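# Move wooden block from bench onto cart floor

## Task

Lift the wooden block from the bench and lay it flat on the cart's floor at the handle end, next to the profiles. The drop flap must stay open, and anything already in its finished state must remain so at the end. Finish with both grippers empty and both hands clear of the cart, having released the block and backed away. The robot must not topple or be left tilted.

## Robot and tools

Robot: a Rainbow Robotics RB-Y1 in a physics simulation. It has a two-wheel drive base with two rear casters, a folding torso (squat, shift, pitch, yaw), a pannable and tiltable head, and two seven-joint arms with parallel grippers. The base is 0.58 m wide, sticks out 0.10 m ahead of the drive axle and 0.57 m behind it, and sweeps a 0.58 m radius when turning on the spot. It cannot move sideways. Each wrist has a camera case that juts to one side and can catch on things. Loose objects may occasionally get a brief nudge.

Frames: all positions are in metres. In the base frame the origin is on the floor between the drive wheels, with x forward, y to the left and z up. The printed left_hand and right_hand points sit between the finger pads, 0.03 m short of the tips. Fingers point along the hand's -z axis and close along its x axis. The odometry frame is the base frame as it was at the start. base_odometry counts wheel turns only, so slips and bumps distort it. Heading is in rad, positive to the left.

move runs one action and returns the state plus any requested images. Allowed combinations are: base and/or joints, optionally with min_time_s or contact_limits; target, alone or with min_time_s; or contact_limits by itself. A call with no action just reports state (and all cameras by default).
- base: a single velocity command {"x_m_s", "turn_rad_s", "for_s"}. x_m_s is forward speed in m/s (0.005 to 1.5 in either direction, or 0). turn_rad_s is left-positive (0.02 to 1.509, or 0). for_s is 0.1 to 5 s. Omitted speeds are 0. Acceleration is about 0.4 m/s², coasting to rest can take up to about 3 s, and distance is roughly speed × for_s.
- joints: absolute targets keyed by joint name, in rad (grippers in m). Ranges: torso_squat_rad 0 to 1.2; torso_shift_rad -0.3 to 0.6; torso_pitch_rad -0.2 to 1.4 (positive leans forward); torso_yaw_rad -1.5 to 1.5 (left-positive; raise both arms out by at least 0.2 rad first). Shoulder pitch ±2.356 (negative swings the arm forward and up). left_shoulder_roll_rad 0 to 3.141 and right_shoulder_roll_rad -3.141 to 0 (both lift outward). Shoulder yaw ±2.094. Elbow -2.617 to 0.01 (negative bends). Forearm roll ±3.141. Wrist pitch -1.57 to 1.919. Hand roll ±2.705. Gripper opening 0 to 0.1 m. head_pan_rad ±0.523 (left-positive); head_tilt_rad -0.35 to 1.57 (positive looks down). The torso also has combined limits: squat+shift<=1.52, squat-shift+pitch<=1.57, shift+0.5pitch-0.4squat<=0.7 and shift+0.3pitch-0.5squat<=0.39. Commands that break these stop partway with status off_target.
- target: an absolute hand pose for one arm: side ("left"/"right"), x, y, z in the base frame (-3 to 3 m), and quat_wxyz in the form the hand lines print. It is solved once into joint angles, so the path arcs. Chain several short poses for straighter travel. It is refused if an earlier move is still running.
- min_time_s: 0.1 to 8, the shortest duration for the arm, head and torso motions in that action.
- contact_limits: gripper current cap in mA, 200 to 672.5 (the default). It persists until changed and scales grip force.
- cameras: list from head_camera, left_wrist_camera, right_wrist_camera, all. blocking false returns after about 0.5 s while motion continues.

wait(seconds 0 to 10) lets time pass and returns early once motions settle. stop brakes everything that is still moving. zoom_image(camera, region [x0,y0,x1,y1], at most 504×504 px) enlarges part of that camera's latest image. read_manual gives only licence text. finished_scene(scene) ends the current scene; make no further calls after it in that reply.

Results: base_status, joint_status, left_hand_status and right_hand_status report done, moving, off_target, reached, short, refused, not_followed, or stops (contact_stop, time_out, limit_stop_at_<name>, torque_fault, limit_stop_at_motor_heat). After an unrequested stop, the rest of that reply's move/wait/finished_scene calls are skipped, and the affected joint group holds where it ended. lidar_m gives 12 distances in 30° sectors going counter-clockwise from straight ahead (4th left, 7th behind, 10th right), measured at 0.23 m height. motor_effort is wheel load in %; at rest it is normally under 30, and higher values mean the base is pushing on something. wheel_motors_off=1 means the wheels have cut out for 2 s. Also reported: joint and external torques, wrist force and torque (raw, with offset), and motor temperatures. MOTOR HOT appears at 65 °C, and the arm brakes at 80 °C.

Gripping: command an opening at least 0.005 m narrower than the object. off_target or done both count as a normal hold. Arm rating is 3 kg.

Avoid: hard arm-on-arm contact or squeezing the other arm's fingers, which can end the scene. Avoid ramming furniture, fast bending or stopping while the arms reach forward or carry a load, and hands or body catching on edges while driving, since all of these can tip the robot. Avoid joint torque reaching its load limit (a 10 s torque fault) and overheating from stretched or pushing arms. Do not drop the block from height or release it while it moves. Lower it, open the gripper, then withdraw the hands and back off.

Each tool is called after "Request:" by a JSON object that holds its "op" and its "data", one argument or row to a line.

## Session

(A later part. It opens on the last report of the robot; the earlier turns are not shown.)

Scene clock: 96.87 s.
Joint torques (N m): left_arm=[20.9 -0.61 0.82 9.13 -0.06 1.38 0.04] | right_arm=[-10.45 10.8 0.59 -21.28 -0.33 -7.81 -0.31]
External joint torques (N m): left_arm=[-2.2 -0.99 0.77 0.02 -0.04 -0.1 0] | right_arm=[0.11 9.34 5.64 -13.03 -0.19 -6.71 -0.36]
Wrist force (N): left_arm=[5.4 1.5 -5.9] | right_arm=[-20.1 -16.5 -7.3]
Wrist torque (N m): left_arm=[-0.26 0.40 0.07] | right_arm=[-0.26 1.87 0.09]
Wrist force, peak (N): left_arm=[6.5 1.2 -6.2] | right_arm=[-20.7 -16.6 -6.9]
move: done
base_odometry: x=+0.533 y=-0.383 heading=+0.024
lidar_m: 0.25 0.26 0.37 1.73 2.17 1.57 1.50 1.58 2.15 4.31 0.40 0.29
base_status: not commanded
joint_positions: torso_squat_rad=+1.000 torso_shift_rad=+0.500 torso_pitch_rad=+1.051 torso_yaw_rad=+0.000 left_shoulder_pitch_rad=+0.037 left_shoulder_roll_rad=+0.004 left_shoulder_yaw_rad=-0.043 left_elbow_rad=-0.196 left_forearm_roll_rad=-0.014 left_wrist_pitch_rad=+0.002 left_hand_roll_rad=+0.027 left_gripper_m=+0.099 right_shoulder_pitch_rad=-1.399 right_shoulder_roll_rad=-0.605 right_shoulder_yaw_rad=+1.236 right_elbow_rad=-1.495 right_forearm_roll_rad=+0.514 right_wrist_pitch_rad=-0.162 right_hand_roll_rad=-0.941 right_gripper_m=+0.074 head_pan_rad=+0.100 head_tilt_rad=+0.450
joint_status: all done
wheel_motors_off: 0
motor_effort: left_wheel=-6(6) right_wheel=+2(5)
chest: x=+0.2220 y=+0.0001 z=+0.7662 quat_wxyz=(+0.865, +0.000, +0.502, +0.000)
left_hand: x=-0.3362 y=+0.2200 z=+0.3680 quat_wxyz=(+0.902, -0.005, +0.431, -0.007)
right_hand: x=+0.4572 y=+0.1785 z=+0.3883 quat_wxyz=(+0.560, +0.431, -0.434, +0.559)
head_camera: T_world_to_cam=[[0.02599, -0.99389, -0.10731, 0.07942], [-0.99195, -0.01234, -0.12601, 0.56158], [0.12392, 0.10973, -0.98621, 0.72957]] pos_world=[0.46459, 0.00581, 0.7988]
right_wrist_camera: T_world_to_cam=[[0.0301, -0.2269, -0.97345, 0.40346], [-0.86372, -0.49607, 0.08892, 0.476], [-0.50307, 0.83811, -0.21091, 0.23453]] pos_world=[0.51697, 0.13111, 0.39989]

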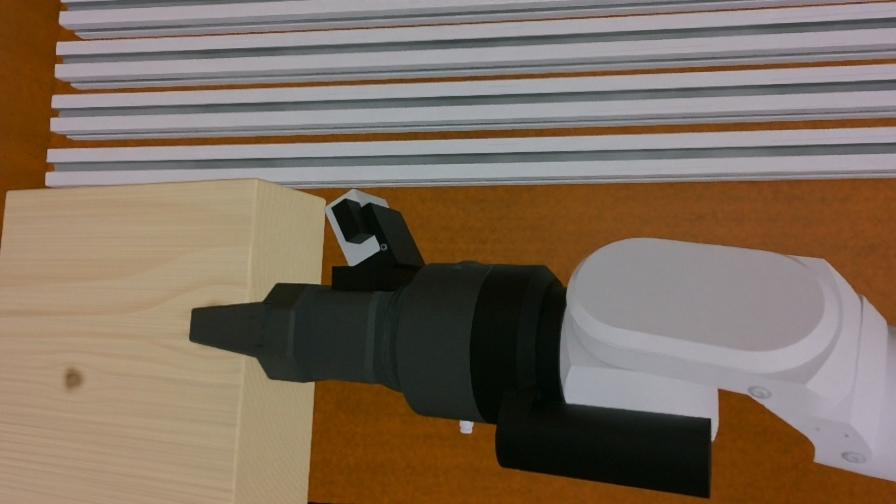

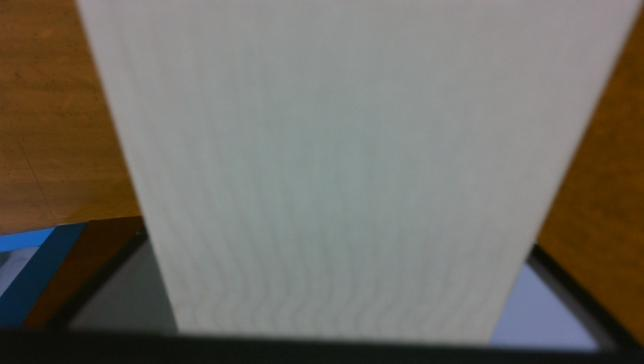

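Request:
{"op": "move", "data": {
  "target": {"side":"right","x":0.473,"y":0.18,"z":0.40,"quat_wxyz":[0.5584,0.4337,-0.4337,0.5584]},
  "min_time_s": 1
}}

Request:
{"op": "move", "data": {
  "target": {"side":"right","x":0.473,"y":0.18,"z":0.375,"quat_wxyz":[0.5584,0.4337,-0.4337,0.5584]},
  "min_time_s": 1,
  "cameras": ["head_camera"]
}}

Scene clock: 102.47 s.
Joint torques (N m): left_arm=[21.75 -0.41 0.82 9.15 -0.12 1.33 0.05] | right_arm=[-19.8 8.75 -9.5 -20.58 -1.98 -5.39 -0.71]
External joint torques (N m): left_arm=[-1.35 -0.79 0.77 0.04 -0.1 -0.15 0] | right_arm=[-8.33 7.76 -3.89 -12.57 -1.83 -4.35 -0.76]
Wrist force (N): left_arm=[5.7 0.2 -5.9] | right_arm=[-27.8 1.0 -7.1]
Wrist torque (N m): left_arm=[-0.10 0.45 0.04] | right_arm=[-0.31 1.83 0.50]
Wrist force, peak (N): left_arm=[6.3 1.3 -6.3] | right_arm=[-27.0 -8.5 -12.1]
move: done
base_odometry: x=+0.533 y=-0.383 heading=+0.024
lidar_m: 0.25 0.28 0.36 1.72 2.16 1.57 1.49 1.57 2.15 4.31 0.40 0.29
base_status: not commanded
joint_positions: torso_squat_rad=+1.000 torso_shift_rad=+0.500 torso_pitch_rad=+1.051 torso_yaw_rad=+0.000 left_shoulder_pitch_rad=+0.037 left_shoulder_roll_rad=+0.004 left_shoulder_yaw_rad=-0.043 left_elbow_rad=-0.196 left_forearm_roll_rad=-0.014 left_wrist_pitch_rad=+0.002 left_hand_roll_rad=+0.027 left_gripper_m=+0.099 right_shoulder_pitch_rad=-1.452 right_shoulder_roll_rad=-0.625 right_shoulder_yaw_rad=+1.248 right_elbow_rad=-1.501 right_forearm_roll_rad=+0.495 right_wrist_pitch_rad=-0.164 right_hand_roll_rad=-0.978 right_gripper_m=+0.074 head_pan_rad=+0.100 head_tilt_rad=+0.450
joint_status: all done
wheel_motors_off: 0
motor_effort: left_wheel=-5(6) right_wheel=+3(6)
chest: x=+0.2220 y=+0.0001 z=+0.7662 quat_wxyz=(+0.865, +0.000, +0.502, +0.000)
left_hand: x=-0.3362 y=+0.2200 z=+0.3680 quat_wxyz=(+0.902, -0.005, +0.431, -0.007)
right_hand: x=+0.4730 y=+0.1785 z=+0.3974 quat_wxyz=(+0.560, +0.432, -0.433, +0.558)
right_hand_status: reached (checked arc that bows 1 mm and turns the hand up to 1 deg, planned for 1.0 s): 3 mm and 0.3 deg off.
pictures: none

Scene clock: 103.80 s.
Joint torques (N m): left_arm=[21.25 -0.75 0.59 9.04 -0.14 1.23 0.04] | right_arm=[-6.91 2.84 -1.63 -5 1.95 -0.23 1.32]
External joint torques (N m): left_arm=[-1.83 -1.15 0.54 -0.07 -0.13 -0.25 0] | right_arm=[4.32 1.22 3.33 2.98 2.22 0.89 1.27]
Wrist force (N): left_arm=[5.7 1.2 -5.5] | right_arm=[-3.4 -6.2 2.2]
Wrist torque (N m): left_arm=[-0.25 0.44 0.07] | right_arm=[-0.69 -3.34 -1.80]
Wrist force, peak (N): left_arm=[6.6 0.7 -6.1] | right_arm=[-28.1 0.9 -6.9]
move: done
base_odometry: x=+0.533 y=-0.383 heading=+0.024
lidar_m: 0.25 0.27 0.39 1.73 2.16 1.57 1.49 1.59 2.15 4.31 0.39 0.27
base_status: not commanded
joint_positions: torso_squat_rad=+1.000 torso_shift_rad=+0.500 torso_pitch_rad=+1.050 torso_yaw_rad=+0.000 left_shoulder_pitch_rad=+0.037 left_shoulder_roll_rad=+0.004 left_shoulder_yaw_rad=-0.043 left_elbow_rad=-0.196 left_forearm_roll_rad=-0.014 left_wrist_pitch_rad=+0.002 left_hand_roll_rad=+0.027 left_gripper_m=+0.099 right_shoulder_pitch_rad=-1.409 right_shoulder_roll_rad=-0.562 right_shoulder_yaw_rad=+1.196 right_elbow_rad=-1.372 right_forearm_roll_rad=+0.503 right_wrist_pitch_rad=-0.258 right_hand_roll_rad=-0.919 right_gripper_m=+0.074 head_pan_rad=+0.100 head_tilt_rad=+0.450
joint_status: all done
wheel_motors_off: 0
motor_effort: left_wheel=-6(8) right_wheel=+5(7)
chest: x=+0.2217 y=+0.0000 z=+0.7664 quat_wxyz=(+0.865, +0.000, +0.501, +0.000)
left_hand: x=-0.3361 y=+0.2201 z=+0.3678 quat_wxyz=(+0.902, -0.005, +0.431, -0.007)
right_hand: x=+0.4736 y=+0.1802 z=+0.3765 quat_wxyz=(+0.558, +0.433, -0.434, +0.558)
right_hand_status: reached (checked arc that bows 3 mm and turns the hand up to 1 deg, planned for 1.0 s): 2 mm and 0.1 deg off.
head_camera: T_world_to_cam=[[0.02593, -0.99385, -0.10762, 0.07956], [-0.99184, -0.01213, -0.12691, 0.5619], [0.12482, 0.11003, -0.98606, 0.72959]] pos_world=[0.46419, 0.00561, 0.79929]

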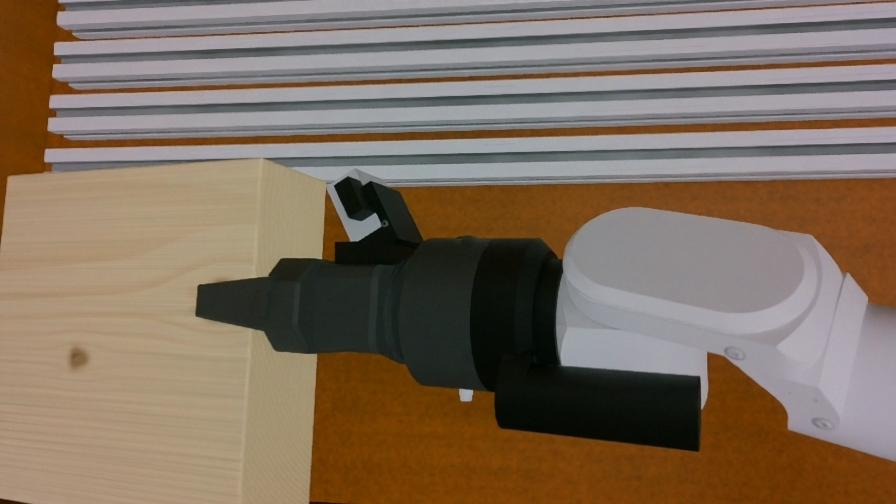

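Request:
{"op": "move", "data": {
  "target": {"side":"right","x":0.464,"y":0.18,"z":0.395,"quat_wxyz":[0.5584,0.4337,-0.4337,0.5584]},
  "min_time_s": 1
}}

Request:
{"op": "move", "data": {
  "target": {"side":"right","x":0.464,"y":0.18,"z":0.378,"quat_wxyz":[0.5584,0.4337,-0.4337,0.5584]},
  "min_time_s": 1,
  "cameras": ["head_camera"]
}}

Request:
{"op": "zoom_image", "data": {
  "camera": "head_camera",
  "region": [0, 100, 400, 300]
}}

Scene clock: 110.60 s.
Joint torques (N m): left_arm=[21.8 -0.37 0.91 9.09 -0.12 1.28 -0.05] | right_arm=[-19.43 9.72 -8.95 -20.82 -1.69 -5.44 -0.74]
External joint torques (N m): left_arm=[-1.29 -0.76 0.86 -0.02 -0.1 -0.21 -0.09] | right_arm=[-8.54 8.39 -3.76 -12.67 -1.51 -4.35 -0.79]
Wrist force (N): left_arm=[6.1 1.1 -6.2] | right_arm=[-28.0 1.2 -6.2]
Wrist torque (N m): left_arm=[-0.25 0.48 0.01] | right_arm=[-0.30 1.89 0.44]
Wrist force, peak (N): left_arm=[6.6 1.5 -6.0] | right_arm=[-28.8 -0.2 -5.9]
move: done
base_odometry: x=+0.533 y=-0.383 heading=+0.024
lidar_m: 0.25 0.28 0.39 1.72 2.17 1.59 1.51 1.58 2.14 4.31 0.39 0.29
base_status: not commanded
joint_positions: torso_squat_rad=+1.000 torso_shift_rad=+0.500 torso_pitch_rad=+1.051 torso_yaw_rad=+0.000 left_shoulder_pitch_rad=+0.037 left_shoulder_roll_rad=+0.004 left_shoulder_yaw_rad=-0.043 left_elbow_rad=-0.196 left_forearm_roll_rad=-0.014 left_wrist_pitch_rad=+0.002 left_hand_roll_rad=+0.027 left_gripper_m=+0.099 right_shoulder_pitch_rad=-1.412 right_shoulder_roll_rad=-0.605 right_shoulder_yaw_rad=+1.227 right_elbow_rad=-1.480 right_forearm_roll_rad=+0.508 right_wrist_pitch_rad=-0.190 right_hand_roll_rad=-0.951 right_gripper_m=+0.074 head_pan_rad=+0.100 head_tilt_rad=+0.450
joint_status: all done
wheel_motors_off: 0
motor_effort: left_wheel=-5(7) right_wheel=+6(7)
chest: x=+0.2219 y=+0.0001 z=+0.7662 quat_wxyz=(+0.865, +0.000, +0.501, +0.000)
left_hand: x=-0.3362 y=+0.2200 z=+0.3679 quat_wxyz=(+0.902, -0.005, +0.431, -0.007)
right_hand: x=+0.4636 y=+0.1786 z=+0.3912 quat_wxyz=(+0.558, +0.436, -0.434, +0.557)
right_hand_status: reached (checked arc that bows 2 mm and turns the hand up to 1 deg, planned for 1.0 s): 4 mm and 0.4 deg off.
pictures: none

Scene clock: 111.93 s.
Joint torques (N m): left_arm=[21.21 -0.44 0.8 9.2 -0.05 1.34 0] | right_arm=[-8.21 4.79 -2.66 -5.98 2.33 -0.21 2.02]
External joint torques (N m): left_arm=[-1.87 -0.83 0.75 0.09 -0.03 -0.14 -0.04] | right_arm=[2.6 3.17 2.25 2.13 2.55 0.91 1.97]
Wrist force (N): left_arm=[6.0 1.3 -5.5] | right_arm=[-4.3 -4.8 6.9]
Wrist torque (N m): left_arm=[-0.30 0.48 0.04] | right_arm=[-0.11 -2.95 -2.10]
Wrist force, peak (N): left_arm=[6.6 1.2 -6.1] | right_arm=[-27.7 0.5 -6.6]
move: done
base_odometry: x=+0.533 y=-0.383 heading=+0.024
lidar_m: 0.25 0.27 0.38 1.73 2.16 1.57 1.50 1.58 2.14 4.31 0.40 0.28
base_status: not commanded
joint_positions: torso_squat_rad=+1.000 torso_shift_rad=+0.500 torso_pitch_rad=+1.050 torso_yaw_rad=+0.000 left_shoulder_pitch_rad=+0.037 left_shoulder_roll_rad=+0.004 left_shoulder_yaw_rad=-0.043 left_elbow_rad=-0.196 left_forearm_roll_rad=-0.014 left_wrist_pitch_rad=+0.002 left_hand_roll_rad=+0.027 left_gripper_m=+0.099 right_shoulder_pitch_rad=-1.396 right_shoulder_roll_rad=-0.576 right_shoulder_yaw_rad=+1.210 right_elbow_rad=-1.419 right_forearm_roll_rad=+0.514 right_wrist_pitch_rad=-0.222 right_hand_roll_rad=-0.927 right_gripper_m=+0.074 head_pan_rad=+0.100 head_tilt_rad=+0.450
joint_status: all done
wheel_motors_off: 0
motor_effort: left_wheel=-6(6) right_wheel=+4(7)
chest: x=+0.2218 y=+0.0000 z=+0.7664 quat_wxyz=(+0.865, +0.000, +0.501, +0.000)
left_hand: x=-0.3361 y=+0.2200 z=+0.3679 quat_wxyz=(+0.902, -0.005, +0.431, -0.007)
right_hand: x=+0.4641 y=+0.1793 z=+0.3791 quat_wxyz=(+0.559, +0.433, -0.433, +0.559)
right_hand_status: reached (checked arc that bows 2 mm and turns the hand up to 1 deg, planned for 1.0 s): 1 mm and 0.2 deg off.
head_camera: T_world_to_cam=[[0.02587, -0.99388, -0.10742, 0.0795], [-0.99188, -0.01214, -0.1266, 0.56175], [0.12452, 0.10983, -0.98612, 0.72956]] pos_world=[0.46429, 0.00571, 0.79909]

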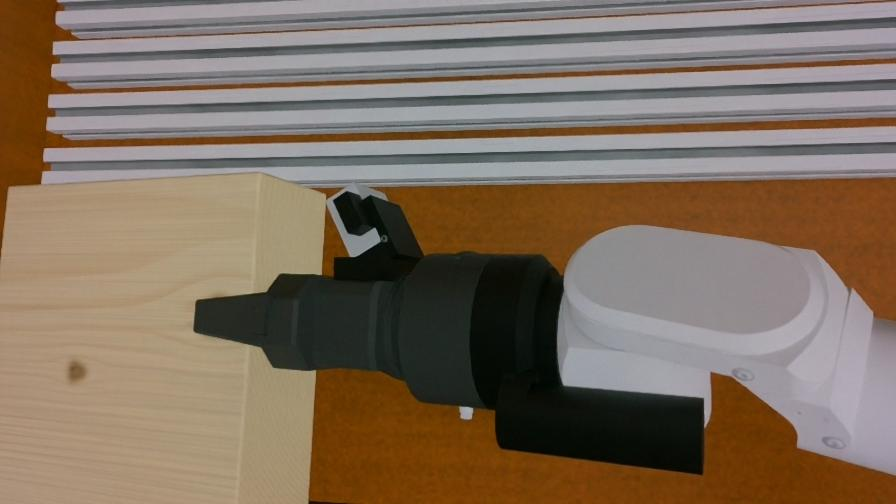

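Scaled by 1.260 from the camera's image (finer frame: 1280x720).

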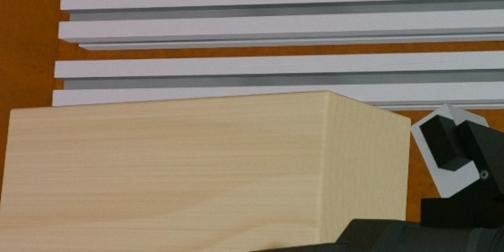

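Request:
{"op": "move", "data": {
  "target": {"side":"right","x":0.464,"y":0.179,"z":0.36,"quat_wxyz":[0.536,0.4611,-0.4611,0.536]},
  "min_time_s": 1.5,
  "cameras": ["head_camera","right_wrist_camera"]
}}

Scene clock: 118.40 s.
Joint torques (N m): left_arm=[21.54 -0.22 0.84 9.18 -0.05 1.33 0.07] | right_arm=[-4.42 11.76 -9.01 -11.64 -3.35 -1.52 -1.06]
External joint torques (N m): left_arm=[-1.55 -0.61 0.79 0.07 -0.03 -0.15 0.03] | right_arm=[5.47 9.13 -5.61 -3.58 -2.87 -0.14 -1.11]
Wrist force (N): left_arm=[5.7 0.7 -5.7] | right_arm=[-16.5 5.7 2.3]
Wrist torque (N m): left_arm=[-0.21 0.46 0.08] | right_arm=[0.21 -0.52 1.10]
Wrist force, peak (N): left_arm=[6.5 1.9 -6.5] | right_arm=[-20.9 -5.7 1.9]
move: done
base_odometry: x=+0.533 y=-0.383 heading=+0.024
lidar_m: 0.23 0.22 0.32 1.72 2.16 1.57 1.50 1.58 2.14 4.31 0.37 0.26
base_status: not commanded
joint_positions: torso_squat_rad=+1.000 torso_shift_rad=+0.500 torso_pitch_rad=+1.051 torso_yaw_rad=+0.000 left_shoulder_pitch_rad=+0.037 left_shoulder_roll_rad=+0.004 left_shoulder_yaw_rad=-0.043 left_elbow_rad=-0.196 left_forearm_roll_rad=-0.014 left_wrist_pitch_rad=+0.002 left_hand_roll_rad=+0.027 left_gripper_m=+0.099 right_shoulder_pitch_rad=-1.293 right_shoulder_roll_rad=-0.460 right_shoulder_yaw_rad=+1.053 right_elbow_rad=-1.193 right_forearm_roll_rad=+0.504 right_wrist_pitch_rad=-0.470 right_hand_roll_rad=-0.758 right_gripper_m=+0.075 head_pan_rad=+0.100 head_tilt_rad=+0.450
joint_status: all done
wheel_motors_off: 0
motor_effort: left_wheel=-5(9) right_wheel=-10(48)
chest: x=+0.2220 y=+0.0001 z=+0.7662 quat_wxyz=(+0.865, +0.000, +0.501, +0.000)
left_hand: x=-0.3362 y=+0.2199 z=+0.3680 quat_wxyz=(+0.902, -0.005, +0.431, -0.007)
right_hand: x=+0.4638 y=+0.1776 z=+0.3591 quat_wxyz=(+0.540, +0.457, -0.458, +0.539)
right_hand_status: reached (checked arc that bows 6 mm and turns the hand up to 5 deg, planned for 1.5 s): 2 mm and 0.9 deg off.
head_camera: T_world_to_cam=[[0.02633, -0.99386, -0.10749, 0.07951], [-0.99194, -0.01264, -0.12607, 0.56163], [0.12393, 0.10994, -0.98618, 0.72963]] pos_world=[0.46459, 0.00591, 0.7989]
right_wrist_camera: T_world_to_cam=[[0.0281, -0.13794, -0.99004, 0.36581], [-0.86243, -0.50411, 0.04575, 0.50017], [-0.5054, 0.85255, -0.13313, 0.20294]] pos_world=[0.52365, 0.12958, 0.3663]

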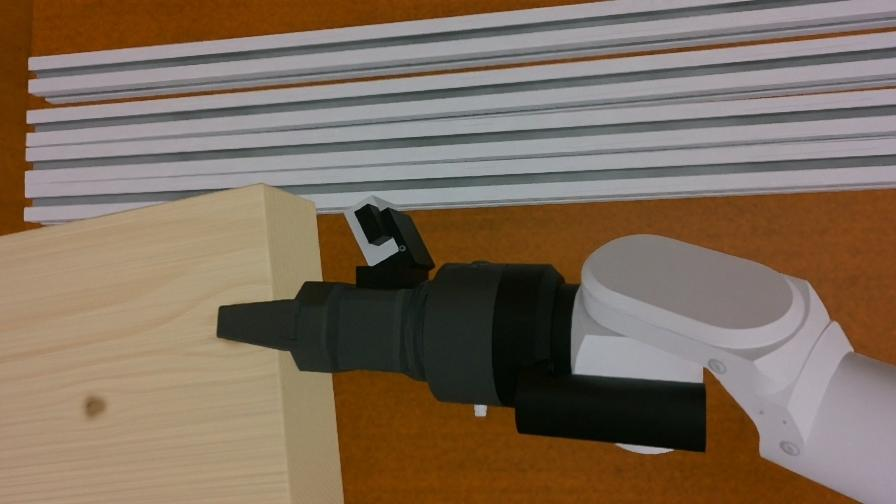

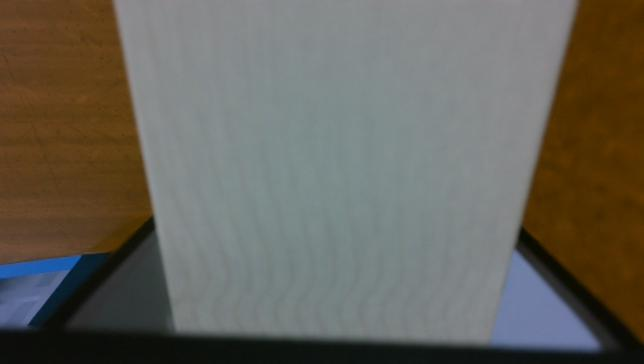

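Request:
{"op": "move", "data": {
  "target": {"side":"right","x":0.445,"y":0.18,"z":0.41,"quat_wxyz":[0.5803,0.4161,-0.4507,0.5357]},
  "min_time_s": 1.5,
  "cameras": ["head_camera"]
}}

Scene clock: 126.43 s.
Joint torques (N m): left_arm=[21.3 -0.37 0.85 9.32 -0.02 1.29 0.02] | right_arm=[-17 10.71 -8.25 -22.2 -0.52 -5.68 -0.89]
External joint torques (N m): left_arm=[-1.79 -0.75 0.8 0.21 0 -0.2 -0.02] | right_arm=[-7.72 9.04 -3.59 -13.39 -0.65 -4.56 -0.94]
Wrist force (N): left_arm=[5.9 1.4 -5.7] | right_arm=[-27.6 0.9 -6.8]
Wrist torque (N m): left_arm=[-0.30 0.43 0.05] | right_arm=[-0.39 1.88 0.68]
Wrist force, peak (N): left_arm=[6.7 1.5 -6.2] | right_arm=[-30.9 1.3 -5.3]
move: done
base_odometry: x=+0.533 y=-0.383 heading=+0.024
lidar_m: 0.22 0.24 0.32 1.72 2.16 1.57 1.51 1.57 2.14 4.31 0.37 0.26
base_status: not commanded
joint_positions: torso_squat_rad=+1.000 torso_shift_rad=+0.500 torso_pitch_rad=+1.051 torso_yaw_rad=+0.000 left_shoulder_pitch_rad=+0.037 left_shoulder_roll_rad=+0.004 left_shoulder_yaw_rad=-0.043 left_elbow_rad=-0.196 left_forearm_roll_rad=-0.014 left_wrist_pitch_rad=+0.002 left_hand_roll_rad=+0.027 left_gripper_m=+0.099 right_shoulder_pitch_rad=-1.340 right_shoulder_roll_rad=-0.630 right_shoulder_yaw_rad=+1.239 right_elbow_rad=-1.652 right_forearm_roll_rad=+0.520 right_wrist_pitch_rad=+0.007 right_hand_roll_rad=-0.927 right_gripper_m=+0.074 head_pan_rad=+0.100 head_tilt_rad=+0.450
joint_status: all done
wheel_motors_off: 0
motor_effort: left_wheel=-2(5) right_wheel=+2(10)
chest: x=+0.2219 y=+0.0001 z=+0.7662 quat_wxyz=(+0.865, +0.000, +0.501, +0.000)
left_hand: x=-0.3362 y=+0.2200 z=+0.3679 quat_wxyz=(+0.902, -0.005, +0.431, -0.007)
right_hand: x=+0.4453 y=+0.1780 z=+0.4070 quat_wxyz=(+0.582, +0.414, -0.449, +0.536)
right_hand_status: reached (checked arc that bows 10 mm and turns the hand up to 7 deg, planned for 1.5 s): 4 mm and 0.4 deg off.
head_camera: T_world_to_cam=[[0.02601, -0.99388, -0.10732, 0.07943], [-0.99194, -0.01234, -0.12612, 0.56158], [0.12403, 0.10974, -0.98619, 0.72962]] pos_world=[0.46449, 0.00581, 0.7989]

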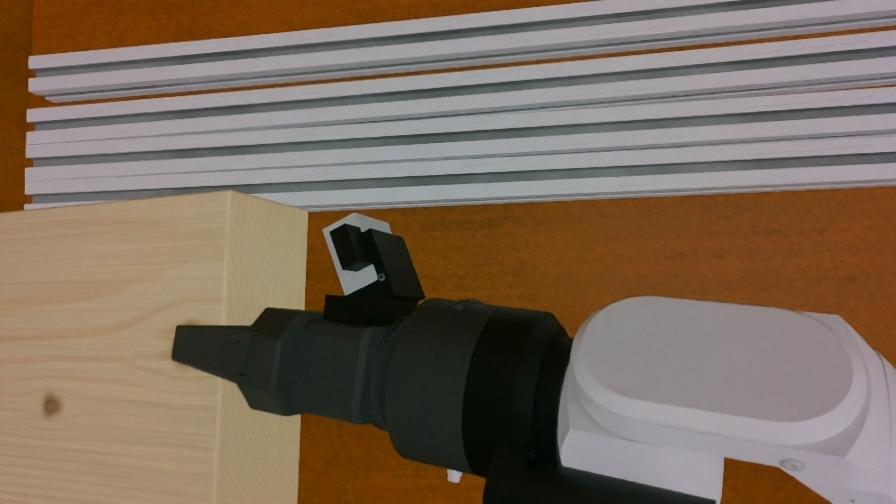

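Request:
{"op": "move", "data": {
  "target": {"side":"right","x":0.447,"y":0.18,"z":0.381,"quat_wxyz":[0.5803,0.4161,-0.4507,0.5357]},
  "min_time_s": 1.2,
  "cameras": ["head_camera"]
}}

Scene clock: 129.90 s.
Joint torques (N m): left_arm=[21.56 -0.44 0.74 9.08 -0.07 1.41 0.05] | right_arm=[-5.64 6.89 -1.81 -7.3 0.28 -1.14 -0.15]
External joint torques (N m): left_arm=[-1.52 -0.83 0.68 -0.02 -0.05 -0.08 0] | right_arm=[3.3 4.56 2.13 1.47 0.32 0.04 -0.19]
Wrist force (N): left_arm=[6.1 1.2 -6.1] | right_arm=[-4.9 -4.5 10.6]
Wrist torque (N m): left_arm=[-0.29 0.46 0.05] | right_arm=[-1.02 -2.46 -0.40]
Wrist force, peak (N): left_arm=[6.4 0.8 -6.4] | right_arm=[-28.3 0.7 -6.8]
move: done
base_odometry: x=+0.533 y=-0.383 heading=+0.024
lidar_m: 0.22 0.23 0.31 1.71 2.18 1.57 1.50 1.59 2.14 4.31 0.36 0.26
base_status: not commanded
joint_positions: torso_squat_rad=+1.000 torso_shift_rad=+0.500 torso_pitch_rad=+1.050 torso_yaw_rad=+0.000 left_shoulder_pitch_rad=+0.037 left_shoulder_roll_rad=+0.004 left_shoulder_yaw_rad=-0.043 left_elbow_rad=-0.196 left_forearm_roll_rad=-0.014 left_wrist_pitch_rad=+0.002 left_hand_roll_rad=+0.027 left_gripper_m=+0.099 right_shoulder_pitch_rad=-1.282 right_shoulder_roll_rad=-0.561 right_shoulder_yaw_rad=+1.166 right_elbow_rad=-1.508 right_forearm_roll_rad=+0.556 right_wrist_pitch_rad=-0.112 right_hand_roll_rad=-0.885 right_gripper_m=+0.074 head_pan_rad=+0.100 head_tilt_rad=+0.450
joint_status: all done
wheel_motors_off: 0
motor_effort: left_wheel=-6(6) right_wheel=+5(7)
chest: x=+0.2217 y=+0.0000 z=+0.7664 quat_wxyz=(+0.865, +0.000, +0.501, +0.000)
left_hand: x=-0.3361 y=+0.2200 z=+0.3678 quat_wxyz=(+0.902, -0.005, +0.431, -0.007)
right_hand: x=+0.4477 y=+0.1795 z=+0.3815 quat_wxyz=(+0.581, +0.415, -0.451, +0.536)
right_hand_status: reached (checked arc that bows 3 mm and turns the hand up to 1 deg, planned for 1.2 s): 1 mm and 0.2 deg off.
head_camera: T_world_to_cam=[[0.02588, -0.99388, -0.10742, 0.07951], [-0.99186, -0.01213, -0.12679, 0.56191], [0.12472, 0.10982, -0.9861, 0.72955]] pos_world=[0.46429, 0.00571, 0.79919]

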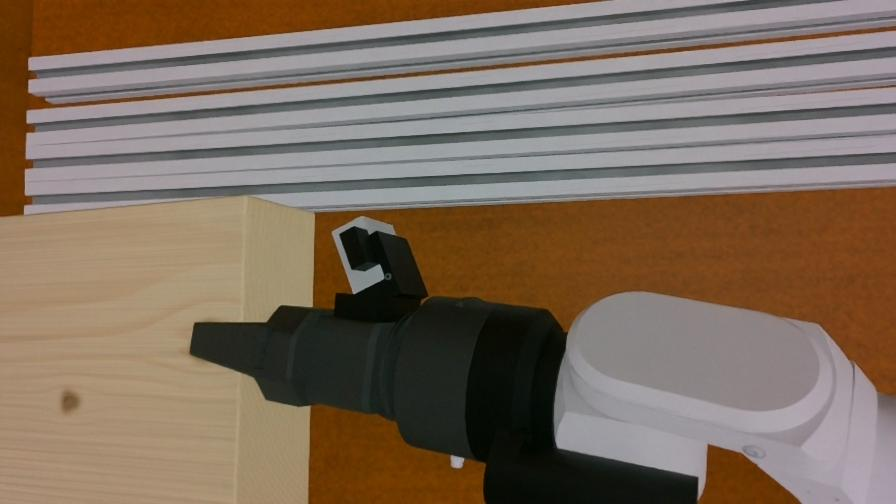

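Request:
{"op": "move", "data": {
  "joints": {"right_gripper_m":0.099}
}}

Request:
{"op": "move", "data": {
  "target": {"side":"right","x":0.447,"y":0.18,"z":0.363,"quat_wxyz":[0.5803,0.4161,-0.4507,0.5357]},
  "min_time_s": 1,
  "cameras": ["head_camera","right_wrist_camera"]
}}

Scene clock: 132.23 s.
Joint torques (N m): left_arm=[21.25 -0.53 0.54 9.25 -0.11 1.31 0.05] | right_arm=[-9.54 6.42 -4.16 -13.04 -0.3 -2.38 0.01]
External joint torques (N m): left_arm=[-1.83 -0.91 0.48 0.15 -0.09 -0.17 0.01] | right_arm=[-0.63 4.09 -0.24 -4.28 -0.26 -1.2 -0.04]
Wrist force (N): left_arm=[6.1 0.7 -6.0] | right_arm=[-16.2 1.6 -6.3]
Wrist torque (N m): left_arm=[-0.17 0.48 0.08] | right_arm=[-0.27 -0.64 -0.13]
Wrist force, peak (N): left_arm=[5.7 1.4 -6.5] | right_arm=[-18.3 1.2 -3.1]
move: done
base_odometry: x=+0.533 y=-0.383 heading=+0.024
lidar_m: 0.21 0.23 0.32 1.72 2.18 1.56 1.50 1.59 2.15 4.31 0.36 0.26
base_status: not commanded
joint_positions: torso_squat_rad=+1.000 torso_shift_rad=+0.500 torso_pitch_rad=+1.050 torso_yaw_rad=+0.000 left_shoulder_pitch_rad=+0.037 left_shoulder_roll_rad=+0.004 left_shoulder_yaw_rad=-0.043 left_elbow_rad=-0.196 left_forearm_roll_rad=-0.014 left_wrist_pitch_rad=+0.002 left_hand_roll_rad=+0.027 left_gripper_m=+0.099 right_shoulder_pitch_rad=-1.281 right_shoulder_roll_rad=-0.561 right_shoulder_yaw_rad=+1.167 right_elbow_rad=-1.507 right_forearm_roll_rad=+0.556 right_wrist_pitch_rad=-0.112 right_hand_roll_rad=-0.885 right_gripper_m=+0.099 head_pan_rad=+0.100 head_tilt_rad=+0.450
joint_status: all done
wheel_motors_off: 0
motor_effort: left_wheel=-5(6) right_wheel=+5(6)
chest: x=+0.2218 y=+0.0001 z=+0.7663 quat_wxyz=(+0.865, +0.000, +0.501, +0.000)
left_hand: x=-0.3362 y=+0.2200 z=+0.3679 quat_wxyz=(+0.902, -0.005, +0.431, -0.007)
right_hand: x=+0.4473 y=+0.1791 z=+0.3803 quat_wxyz=(+0.582, +0.415, -0.450, +0.536)
pictures: none

Scene clock: 133.57 s.
Joint torques (N m): left_arm=[21.38 -0.34 0.85 9.08 -0.06 1.26 0.03] | right_arm=[-3.34 15.03 -7.93 -14.37 -0.48 -2.87 0.33]
External joint torques (N m): left_arm=[-1.72 -0.73 0.8 -0.03 -0.04 -0.22 -0.02] | right_arm=[5.27 12.24 -4.54 -5.7 -0.33 -1.62 0.28]
Wrist force (N): left_arm=[5.8 0.4 -6.0] | right_arm=[-17.9 3.0 3.4]
Wrist torque (N m): left_arm=[-0.16 0.49 0.06] | right_arm=[-0.15 -0.18 -0.19]
Wrist force, peak (N): left_arm=[6.7 1.6 -5.8] | right_arm=[-18.5 3.1 3.3]
move: done
base_odometry: x=+0.533 y=-0.383 heading=+0.024
lidar_m: 0.21 0.22 0.28 1.72 2.17 1.56 1.50 1.57 2.15 4.31 0.35 0.24
base_status: not commanded
joint_positions: torso_squat_rad=+1.000 torso_shift_rad=+0.501 torso_pitch_rad=+1.051 torso_yaw_rad=+0.000 left_shoulder_pitch_rad=+0.037 left_shoulder_roll_rad=+0.004 left_shoulder_yaw_rad=-0.043 left_elbow_rad=-0.196 left_forearm_roll_rad=-0.014 left_wrist_pitch_rad=+0.002 left_hand_roll_rad=+0.027 left_gripper_m=+0.099 right_shoulder_pitch_rad=-1.245 right_shoulder_roll_rad=-0.511 right_shoulder_yaw_rad=+1.116 right_elbow_rad=-1.403 right_forearm_roll_rad=+0.570 right_wrist_pitch_rad=-0.194 right_hand_roll_rad=-0.838 right_gripper_m=+0.099 head_pan_rad=+0.100 head_tilt_rad=+0.450
joint_status: all done
wheel_motors_off: 0
motor_effort: left_wheel=-7(7) right_wheel=-13(24)
chest: x=+0.2221 y=+0.0002 z=+0.7661 quat_wxyz=(+0.865, +0.000, +0.502, +0.000)
left_hand: x=-0.3362 y=+0.2199 z=+0.3680 quat_wxyz=(+0.902, -0.005, +0.431, -0.007)
right_hand: x=+0.4476 y=+0.1788 z=+0.3614 quat_wxyz=(+0.581, +0.415, -0.450, +0.537)
right_hand_status: reached (checked arc that bows 2 mm and turns the hand up to 1 deg, planned for 1.0 s): 2 mm and 0.3 deg off.
head_camera: T_world_to_cam=[[0.02629, -0.99387, -0.10738, 0.07943], [-0.99196, -0.01263, -0.12595, 0.56164], [0.12382, 0.10983, -0.98621, 0.72959]] pos_world=[0.46469, 0.00591, 0.7988]
right_wrist_camera: T_world_to_cam=[[0.01218, -0.22828, -0.97352, 0.3859], [-0.89834, -0.43006, 0.0896, 0.47376], [-0.43913, 0.87346, -0.21031, 0.18858]] pos_world=[0.50371, 0.12712, 0.37289]

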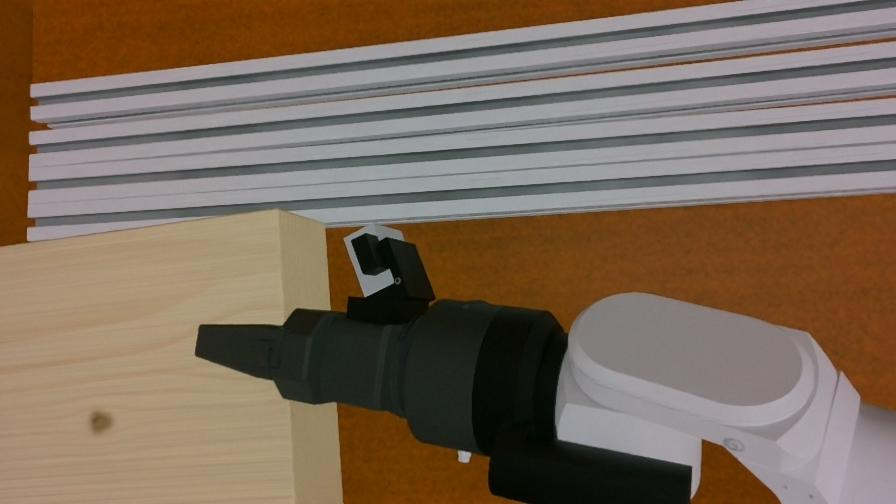

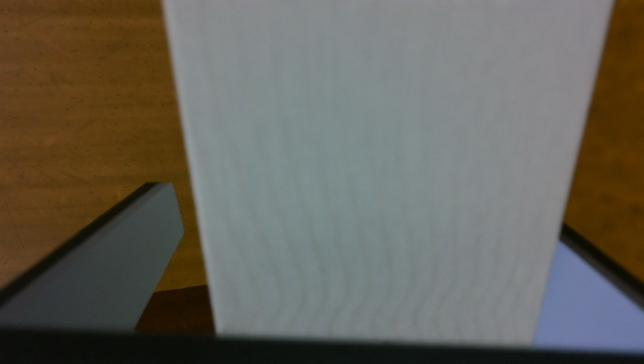

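Request:
{"op": "move", "data": {
  "target": {"side":"right","x":0.443,"y":0.09,"z":0.366,"quat_wxyz":[0.5803,0.4161,-0.4507,0.5357]},
  "min_time_s": 1.2,
  "cameras": ["head_camera","right_wrist_camera"]
}}

Scene clock: 137.93 s.
Joint torques (N m): left_arm=[21.38 -0.48 0.7 9 -0.14 1.37 -0.02] | right_arm=[41.35 -0.33 -2.82 -9.53 -0.68 -1.5 0.27]
External joint torques (N m): left_arm=[-1.73 -0.86 0.65 -0.11 -0.12 -0.12 -0.06] | right_arm=[47.8 1.5 0.78 -1.2 -0.41 -0.2 0.22]
Wrist force (N): left_arm=[5.7 0.9 -5.3] | right_arm=[-6.6 1.5 -0.4]
Wrist torque (N m): left_arm=[-0.23 0.41 0.09] | right_arm=[-0.24 -0.35 -0.22]
Wrist force, peak (N): left_arm=[6.8 1.4 -6.1] | right_arm=[-19.1 3.0 1.8]
move: done
base_odometry: x=+0.534 y=-0.383 heading=+0.027
lidar_m: 0.19 0.19 0.23 1.73 2.16 1.57 1.50 1.58 2.14 4.26 0.32 0.22
base_status: not commanded
joint_positions: torso_squat_rad=+1.000 torso_shift_rad=+0.501 torso_pitch_rad=+1.052 torso_yaw_rad=+0.001 left_shoulder_pitch_rad=+0.037 left_shoulder_roll_rad=+0.004 left_shoulder_yaw_rad=-0.043 left_elbow_rad=-0.196 left_forearm_roll_rad=-0.014 left_wrist_pitch_rad=+0.002 left_hand_roll_rad=+0.027 left_gripper_m=+0.099 right_shoulder_pitch_rad=-1.102 right_shoulder_roll_rad=-0.758 right_shoulder_yaw_rad=+1.027 right_elbow_rad=-1.603 right_forearm_roll_rad=+0.536 right_wrist_pitch_rad=-0.294 right_hand_roll_rad=-0.789 right_gripper_m=+0.099 head_pan_rad=+0.100 head_tilt_rad=+0.450
joint_status: all done
wheel_motors_off: 0
on_its_own: right_wheel is at rest, and its effort (-94) is outside its rest range (-51 to +51)
motor_effort: left_wheel=+44(44) right_wheel=-94(95)
chest: x=+0.2225 y=+0.0009 z=+0.7660 quat_wxyz=(+0.865, -0.001, +0.502, +0.001)
left_hand: x=-0.3366 y=+0.2192 z=+0.3682 quat_wxyz=(+0.902, -0.005, +0.432, -0.006)
right_hand: x=+0.4474 y=+0.0930 z=+0.3683 quat_wxyz=(+0.576, +0.415, -0.454, +0.539)
right_hand_status: reached (checked arc that bows 7 mm and turns the hand up to 1 deg, planned for 1.2 s): 6 mm and 0.7 deg off.
head_camera: T_world_to_cam=[[0.0287, -0.99382, -0.10724, 0.07952], [-0.99202, -0.01514, -0.12516, 0.56142], [0.12276, 0.10997, -0.98632, 0.72958]] pos_world=[0.4651, 0.0073, 0.7984]
right_wrist_camera: T_world_to_cam=[[0.0226, -0.22041, -0.97515, 0.36834], [-0.89746, -0.43426, 0.07736, 0.44051], [-0.44052, 0.8734, -0.20762, 0.2645]] pos_world=[0.50353, 0.04146, 0.38003]

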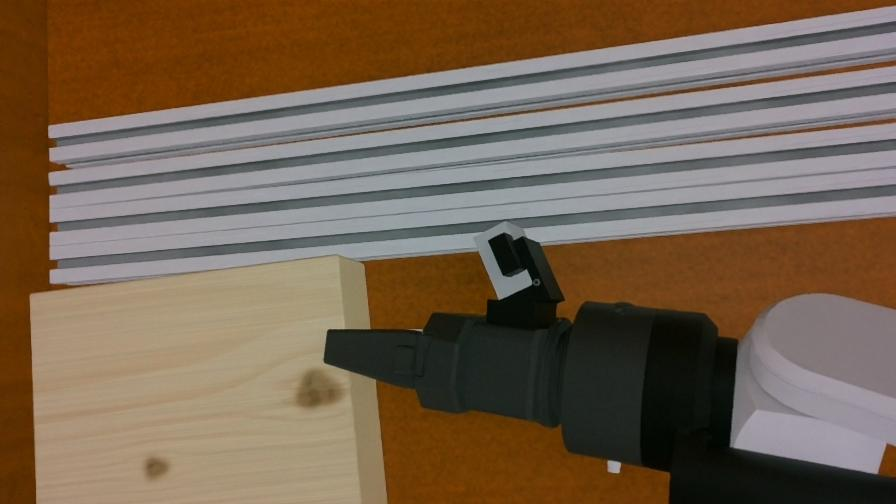

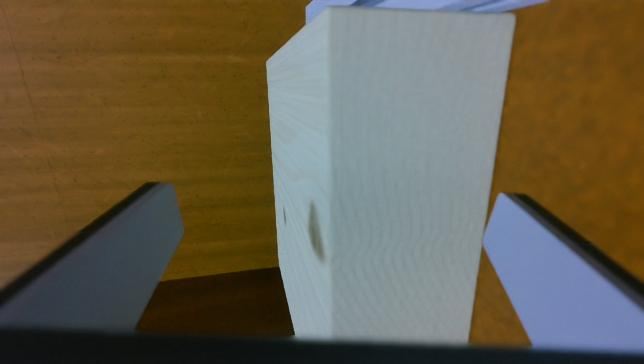

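Request:
{"op": "move", "data": {
  "joints": {"right_shoulder_pitch_rad":-1.19,"right_shoulder_roll_rad":-0.85},
  "min_time_s": 0.8,
  "cameras": ["head_camera","right_wrist_camera"]
}}

Scene clock: 141.33 s.
Joint torques (N m): left_arm=[21.52 -0.33 0.68 9.24 -0.11 1.37 0.03] | right_arm=[-9.4 -4.96 -4.53 -8.41 -0.73 -1.16 0.2]
External joint torques (N m): left_arm=[-1.56 -0.72 0.63 0.13 -0.09 -0.11 -0.01] | right_arm=[-1.13 -1.21 0.4 -0.68 -0.4 -0.05 0.15]
Wrist force (N): left_arm=[5.9 0.9 -5.9] | right_arm=[-6.7 2.0 -1.0]
Wrist torque (N m): left_arm=[-0.24 0.45 0.05] | right_arm=[-0.24 -0.35 -0.23]
Wrist force, peak (N): left_arm=[5.9 2.0 -6.6] | right_arm=[-7.4 1.5 -0.3]
move: done
base_odometry: x=+0.538 y=-0.383 heading=+0.038
lidar_m: 0.18 0.18 0.25 1.75 2.14 1.57 1.51 1.59 2.17 4.07 0.32 0.21
base_status: not commanded
joint_positions: torso_squat_rad=+1.000 torso_shift_rad=+0.500 torso_pitch_rad=+1.050 torso_yaw_rad=+0.000 left_shoulder_pitch_rad=+0.037 left_shoulder_roll_rad=+0.004 left_shoulder_yaw_rad=-0.043 left_elbow_rad=-0.196 left_forearm_roll_rad=-0.014 left_wrist_pitch_rad=+0.002 left_hand_roll_rad=+0.027 left_gripper_m=+0.099 right_shoulder_pitch_rad=-1.190 right_shoulder_roll_rad=-0.850 right_shoulder_yaw_rad=+1.027 right_elbow_rad=-1.603 right_forearm_roll_rad=+0.536 right_wrist_pitch_rad=-0.294 right_hand_roll_rad=-0.789 right_gripper_m=+0.099 head_pan_rad=+0.100 head_tilt_rad=+0.450
joint_status: all done
wheel_motors_off: 0 (was 1 since the last result)
motor_effort: left_wheel=+0(1) right_wheel=+4(4)
chest: x=+0.2218 y=+0.0001 z=+0.7663 quat_wxyz=(+0.865, +0.000, +0.501, +0.000)
left_hand: x=-0.3362 y=+0.2200 z=+0.3679 quat_wxyz=(+0.902, -0.005, +0.431, -0.007)
right_hand: x=+0.4932 y=+0.0667 z=+0.3708 quat_wxyz=(+0.560, +0.368, -0.468, +0.576)
head_camera: T_world_to_cam=[[0.02618, -0.99386, -0.10749, 0.07951], [-0.99187, -0.01243, -0.12663, 0.56188], [0.12452, 0.10993, -0.98611, 0.72953]] pos_world=[0.46439, 0.00581, 0.79909]
right_wrist_camera: T_world_to_cam=[[0.13234, -0.27811, -0.95139, 0.30477], [-0.89929, -0.43733, 0.00274, 0.49877], [-0.41684, 0.85522, -0.30798, 0.33485]] pos_world=[0.54778, 0.01652, 0.39171]

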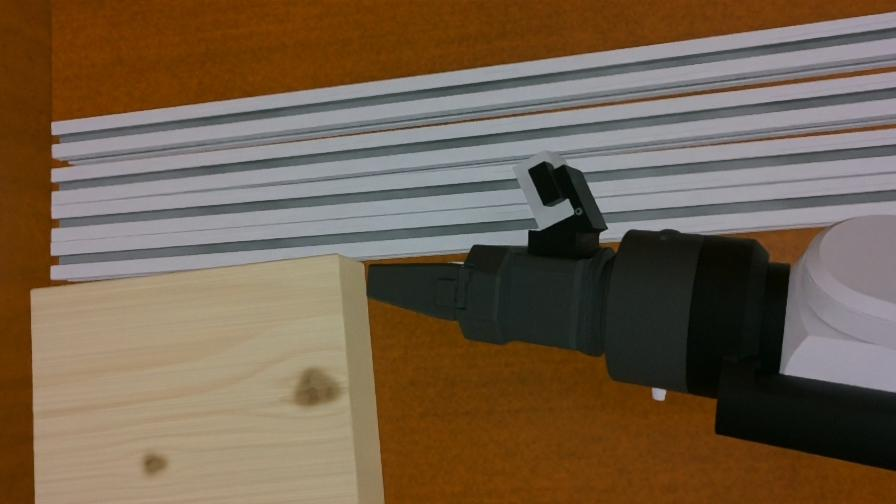

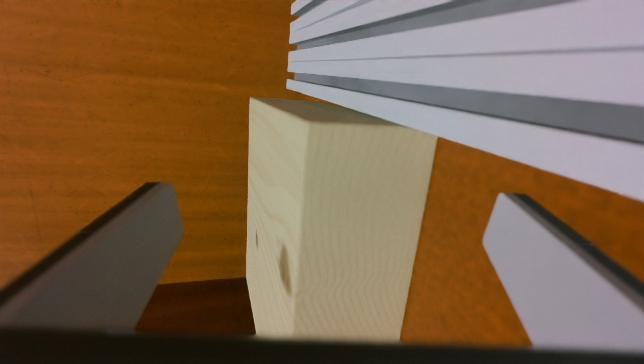

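Request:
{"op": "move", "data": {
  "joints": {"right_shoulder_pitch_rad":-1.62,"right_shoulder_roll_rad":-1.25,"right_shoulder_yaw_rad":0.954,"right_elbow_rad":-1.745,"right_forearm_roll_rad":0.202,"right_wrist_pitch_rad":-0.564,"right_hand_roll_rad":-1.171},
  "min_time_s": 1.5
}}

Request:
{"op": "move", "data": {
  "joints": {"right_shoulder_pitch_rad":-1.548,"right_shoulder_roll_rad":-2.088,"right_shoulder_yaw_rad":0.824,"right_elbow_rad":-1.743,"right_forearm_roll_rad":-0.385,"right_wrist_pitch_rad":-1.297,"right_hand_roll_rad":-1.191},
  "min_time_s": 2,
  "cameras": ["head_camera"]
}}

Scene clock: 145.97 s.
Joint torques (N m): left_arm=[21.14 -0.43 0.73 9.12 -0.03 1.35 -0.05] | right_arm=[-15.75 -10.7 -10.32 -4.95 -1.03 -0.68 -0.12]
External joint torques (N m): left_arm=[-1.94 -0.82 0.68 0.02 -0.01 -0.13 -0.09] | right_arm=[-1.18 -1.43 -0.45 -0.61 -0.13 0.01 -0.17]
Wrist force (N): left_arm=[5.9 0.8 -5.3] | right_arm=[-6.5 0.9 0.1]
Wrist torque (N m): left_arm=[-0.22 0.47 0.04] | right_arm=[-0.15 -0.32 -0.04]
Wrist force, peak (N): left_arm=[6.5 0.9 -6.3] | right_arm=[-7.4 1.6 -0.5]
move: done
base_odometry: x=+0.538 y=-0.383 heading=+0.038
lidar_m: 0.18 0.18 0.25 1.73 2.14 1.56 1.50 1.60 2.18 4.07 0.31 0.22
base_status: not commanded
joint_positions: torso_squat_rad=+1.000 torso_shift_rad=+0.500 torso_pitch_rad=+1.050 torso_yaw_rad=+0.000 left_shoulder_pitch_rad=+0.037 left_shoulder_roll_rad=+0.004 left_shoulder_yaw_rad=-0.043 left_elbow_rad=-0.196 left_forearm_roll_rad=-0.014 left_wrist_pitch_rad=+0.002 left_hand_roll_rad=+0.027 left_gripper_m=+0.099 right_shoulder_pitch_rad=-1.620 right_shoulder_roll_rad=-1.250 right_shoulder_yaw_rad=+0.954 right_elbow_rad=-1.745 right_forearm_roll_rad=+0.202 right_wrist_pitch_rad=-0.564 right_hand_roll_rad=-1.171 right_gripper_m=+0.099 head_pan_rad=+0.100 head_tilt_rad=+0.450
joint_status: all done
wheel_motors_off: 0
motor_effort: left_wheel=-1(2) right_wheel=+5(6)
chest: x=+0.2218 y=+0.0001 z=+0.7664 quat_wxyz=(+0.865, +0.000, +0.501, +0.000)
left_hand: x=-0.3362 y=+0.2200 z=+0.3679 quat_wxyz=(+0.902, -0.005, +0.431, -0.007)
right_hand: x=+0.6391 y=+0.0168 z=+0.5901 quat_wxyz=(+0.525, +0.459, -0.500, +0.514)
pictures: none

Scene clock: 148.27 s.
Joint torques (N m): left_arm=[20.89 -0.23 0.81 9.01 -0.05 1.38 0.06] | right_arm=[-7.2 -16.9 -10.5 2.43 -1.86 -0.52 -0.26]
External joint torques (N m): left_arm=[-2.19 -0.62 0.76 -0.09 -0.03 -0.1 0.02] | right_arm=[1.26 -1.05 -0.99 0.3 -0.17 0.2 -0.31]
Wrist force (N): left_arm=[5.9 0.9 -6.1] | right_arm=[-6.8 0.8 0.9]
Wrist torque (N m): left_arm=[-0.28 0.45 0.03] | right_arm=[-0.12 -0.35 -0.03]
Wrist force, peak (N): left_arm=[6.2 0.0 -6.6] | right_arm=[-7.5 1.2 0.9]
move: done
base_odometry: x=+0.538 y=-0.383 heading=+0.038
lidar_m: 0.18 0.19 0.24 1.75 2.15 1.57 1.51 1.59 2.16 4.07 0.31 0.20
base_status: not commanded
joint_positions: torso_squat_rad=+1.000 torso_shift_rad=+0.500 torso_pitch_rad=+1.050 torso_yaw_rad=+0.000 left_shoulder_pitch_rad=+0.037 left_shoulder_roll_rad=+0.004 left_shoulder_yaw_rad=-0.043 left_elbow_rad=-0.196 left_forearm_roll_rad=-0.014 left_wrist_pitch_rad=+0.002 left_hand_roll_rad=+0.027 left_gripper_m=+0.099 right_shoulder_pitch_rad=-1.548 right_shoulder_roll_rad=-2.088 right_shoulder_yaw_rad=+0.824 right_elbow_rad=-1.743 right_forearm_roll_rad=-0.385 right_wrist_pitch_rad=-1.297 right_hand_roll_rad=-1.191 right_gripper_m=+0.099 head_pan_rad=+0.100 head_tilt_rad=+0.450
joint_status: all done
wheel_motors_off: 0
motor_effort: left_wheel=-1(2) right_wheel=+4(6)
chest: x=+0.2218 y=+0.0001 z=+0.7664 quat_wxyz=(+0.865, +0.000, +0.501, +0.000)
left_hand: x=-0.3362 y=+0.2200 z=+0.3679 quat_wxyz=(+0.902, -0.005, +0.431, -0.007)
right_hand: x=+0.6198 y=-0.2002 z=+0.7989 quat_wxyz=(+0.501, +0.500, -0.499, +0.499)
head_camera: T_world_to_cam=[[0.02608, -0.99386, -0.1075, 0.07958], [-0.99187, -0.01233, -0.12662, 0.56178], [0.12452, 0.10993, -0.98611, 0.72964]] pos_world=[0.46429, 0.00581, 0.79919]

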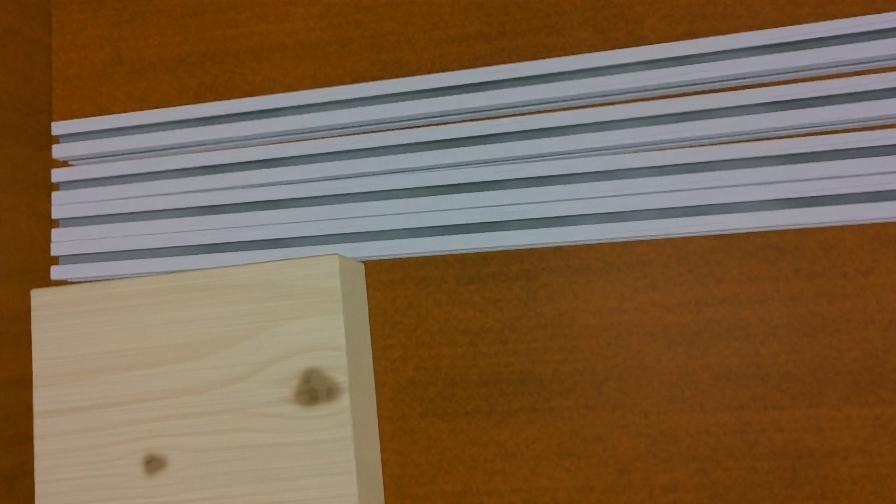

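Request:
{"op": "move", "data": {
  "base": {"x_m_s":-0.15,"for_s":3.5}
}}

Request:
{"op": "move", "data": {
  "joints": {"torso_squat_rad":0.5,"torso_shift_rad":0.0,"torso_pitch_rad":0.3,"head_pan_rad":0.1,"head_tilt_rad":0.6},
  "min_time_s": 2.5,
  "cameras": ["head_camera"]
}}

Scene clock: 153.53 s.
Joint torques (N m): left_arm=[21.08 -0.39 0.72 9.09 -0.07 1.33 0.13] | right_arm=[-7.98 -17.45 -10.26 2.57 -2 -0.71 -0.28]
External joint torques (N m): left_arm=[-2.01 -0.78 0.67 -0.02 -0.05 -0.16 0.09] | right_arm=[0.48 -1.6 -0.75 0.45 -0.31 0.01 -0.33]
Wrist force (N): left_arm=[6.0 1.4 -4.9] | right_arm=[-7.2 0.7 0.6]
Wrist torque (N m): left_arm=[-0.28 0.49 0.02] | right_arm=[-0.14 -0.36 -0.07]
Wrist force, peak (N): left_arm=[5.7 0.4 -7.1] | right_arm=[-7.6 1.1 0.8]
move: done
base_odometry: x=+0.013 y=-0.403 heading=+0.038
lidar_m: 0.70 0.72 1.93 3.80 1.40 1.02 0.99 1.04 1.42 3.98 2.23 0.77
base_status: done (sent for 3.5 of 3.5 s)
joint_positions: torso_squat_rad=+1.000 torso_shift_rad=+0.500 torso_pitch_rad=+1.050 torso_yaw_rad=+0.000 left_shoulder_pitch_rad=+0.037 left_shoulder_roll_rad=+0.004 left_shoulder_yaw_rad=-0.043 left_elbow_rad=-0.196 left_forearm_roll_rad=-0.014 left_wrist_pitch_rad=+0.002 left_hand_roll_rad=+0.027 left_gripper_m=+0.099 right_shoulder_pitch_rad=-1.548 right_shoulder_roll_rad=-2.088 right_shoulder_yaw_rad=+0.824 right_elbow_rad=-1.743 right_forearm_roll_rad=-0.385 right_wrist_pitch_rad=-1.297 right_hand_roll_rad=-1.191 right_gripper_m=+0.099 head_pan_rad=+0.100 head_tilt_rad=+0.450
joint_status: not commanded
wheel_motors_off: 0
motor_effort: left_wheel=+1(36) right_wheel=-1(15)
chest: x=+0.2217 y=+0.0001 z=+0.7664 quat_wxyz=(+0.865, +0.000, +0.501, +0.000)
left_hand: x=-0.3362 y=+0.2200 z=+0.3679 quat_wxyz=(+0.902, -0.005, +0.431, -0.007)
right_hand: x=+0.6198 y=-0.2002 z=+0.7989 quat_wxyz=(+0.501, +0.500, -0.499, +0.500)
pictures: none

Scene clock: 156.47 s.
Joint torques (N m): left_arm=[6.25 -0.48 0.96 2.49 -0.07 -0.03 0.05] | right_arm=[-6.07 -7.12 -8.87 4.36 -1.93 0.76 -0.2]
External joint torques (N m): left_arm=[-0.53 -0.74 0.93 -0.17 -0.07 -0.2 0.04] | right_arm=[-0.18 -0.39 -0.85 0.35 -0.18 0.07 -0.23]
Wrist force (N): left_arm=[2.3 1.6 -7.8] | right_arm=[-5.7 4.9 0.3]
Wrist torque (N m): left_arm=[-0.34 0.35 0.14] | right_arm=[-0.38 -0.32 -0.04]
Wrist force, peak (N): left_arm=[5.5 0.8 -6.9] | right_arm=[-8.2 0.7 0.6]
move: done
base_odometry: x=+0.013 y=-0.403 heading=+0.038
lidar_m: 0.70 0.72 1.93 3.82 1.41 1.01 0.98 1.04 1.44 3.99 1.13 0.77
base_status: not commanded
joint_positions: torso_squat_rad=+0.500 torso_shift_rad=+0.000 torso_pitch_rad=+0.300 torso_yaw_rad=+0.000 left_shoulder_pitch_rad=+0.037 left_shoulder_roll_rad=+0.004 left_shoulder_yaw_rad=-0.043 left_elbow_rad=-0.196 left_forearm_roll_rad=-0.014 left_wrist_pitch_rad=+0.002 left_hand_roll_rad=+0.027 left_gripper_m=+0.099 right_shoulder_pitch_rad=-1.548 right_shoulder_roll_rad=-2.088 right_shoulder_yaw_rad=+0.824 right_elbow_rad=-1.743 right_forearm_roll_rad=-0.385 right_wrist_pitch_rad=-1.297 right_hand_roll_rad=-1.191 right_gripper_m=+0.099 head_pan_rad=+0.100 head_tilt_rad=+0.600
joint_status: all done
wheel_motors_off: 0
motor_effort: left_wheel=+3(7) right_wheel=-2(5)
chest: x=-0.1366 y=+0.0001 z=+1.1904 quat_wxyz=(+0.989, +0.000, +0.149, +0.000)
left_hand: x=-0.2730 y=+0.2200 z=+0.5185 quat_wxyz=(+0.997, -0.002, +0.071, -0.009)
right_hand: x=+0.1325 y=-0.2002 z=+1.4856 quat_wxyz=(+0.284, +0.282, -0.648, +0.648)
head_camera: T_world_to_cam=[[0.08773, -0.99433, -0.06001, 0.08666], [-0.74646, -0.02574, -0.66494, 0.92378], [0.65963, 0.10313, -0.74449, 1.00606]] pos_world=[0.01833, 0.00619, 1.36845]

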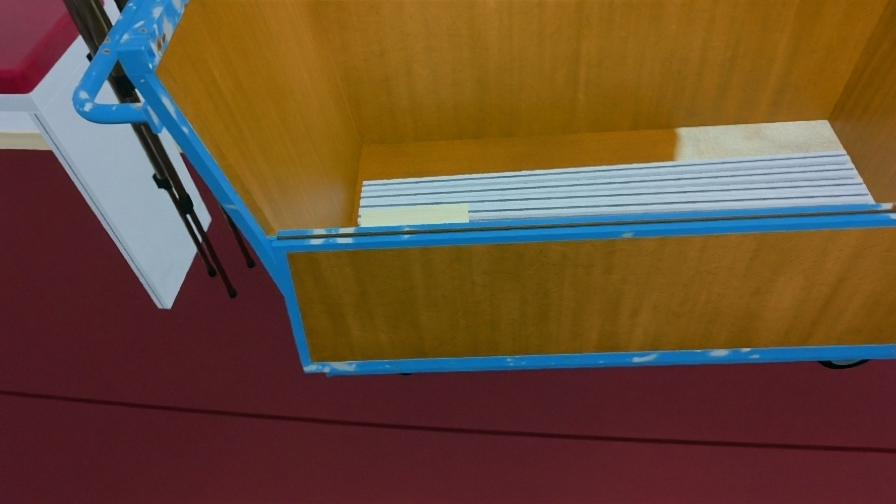

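Block is in place, hands clear.

Request:
{"op": "finished_scene", "data": {
  "scene": 2
}}

The scene is finished: the task was done.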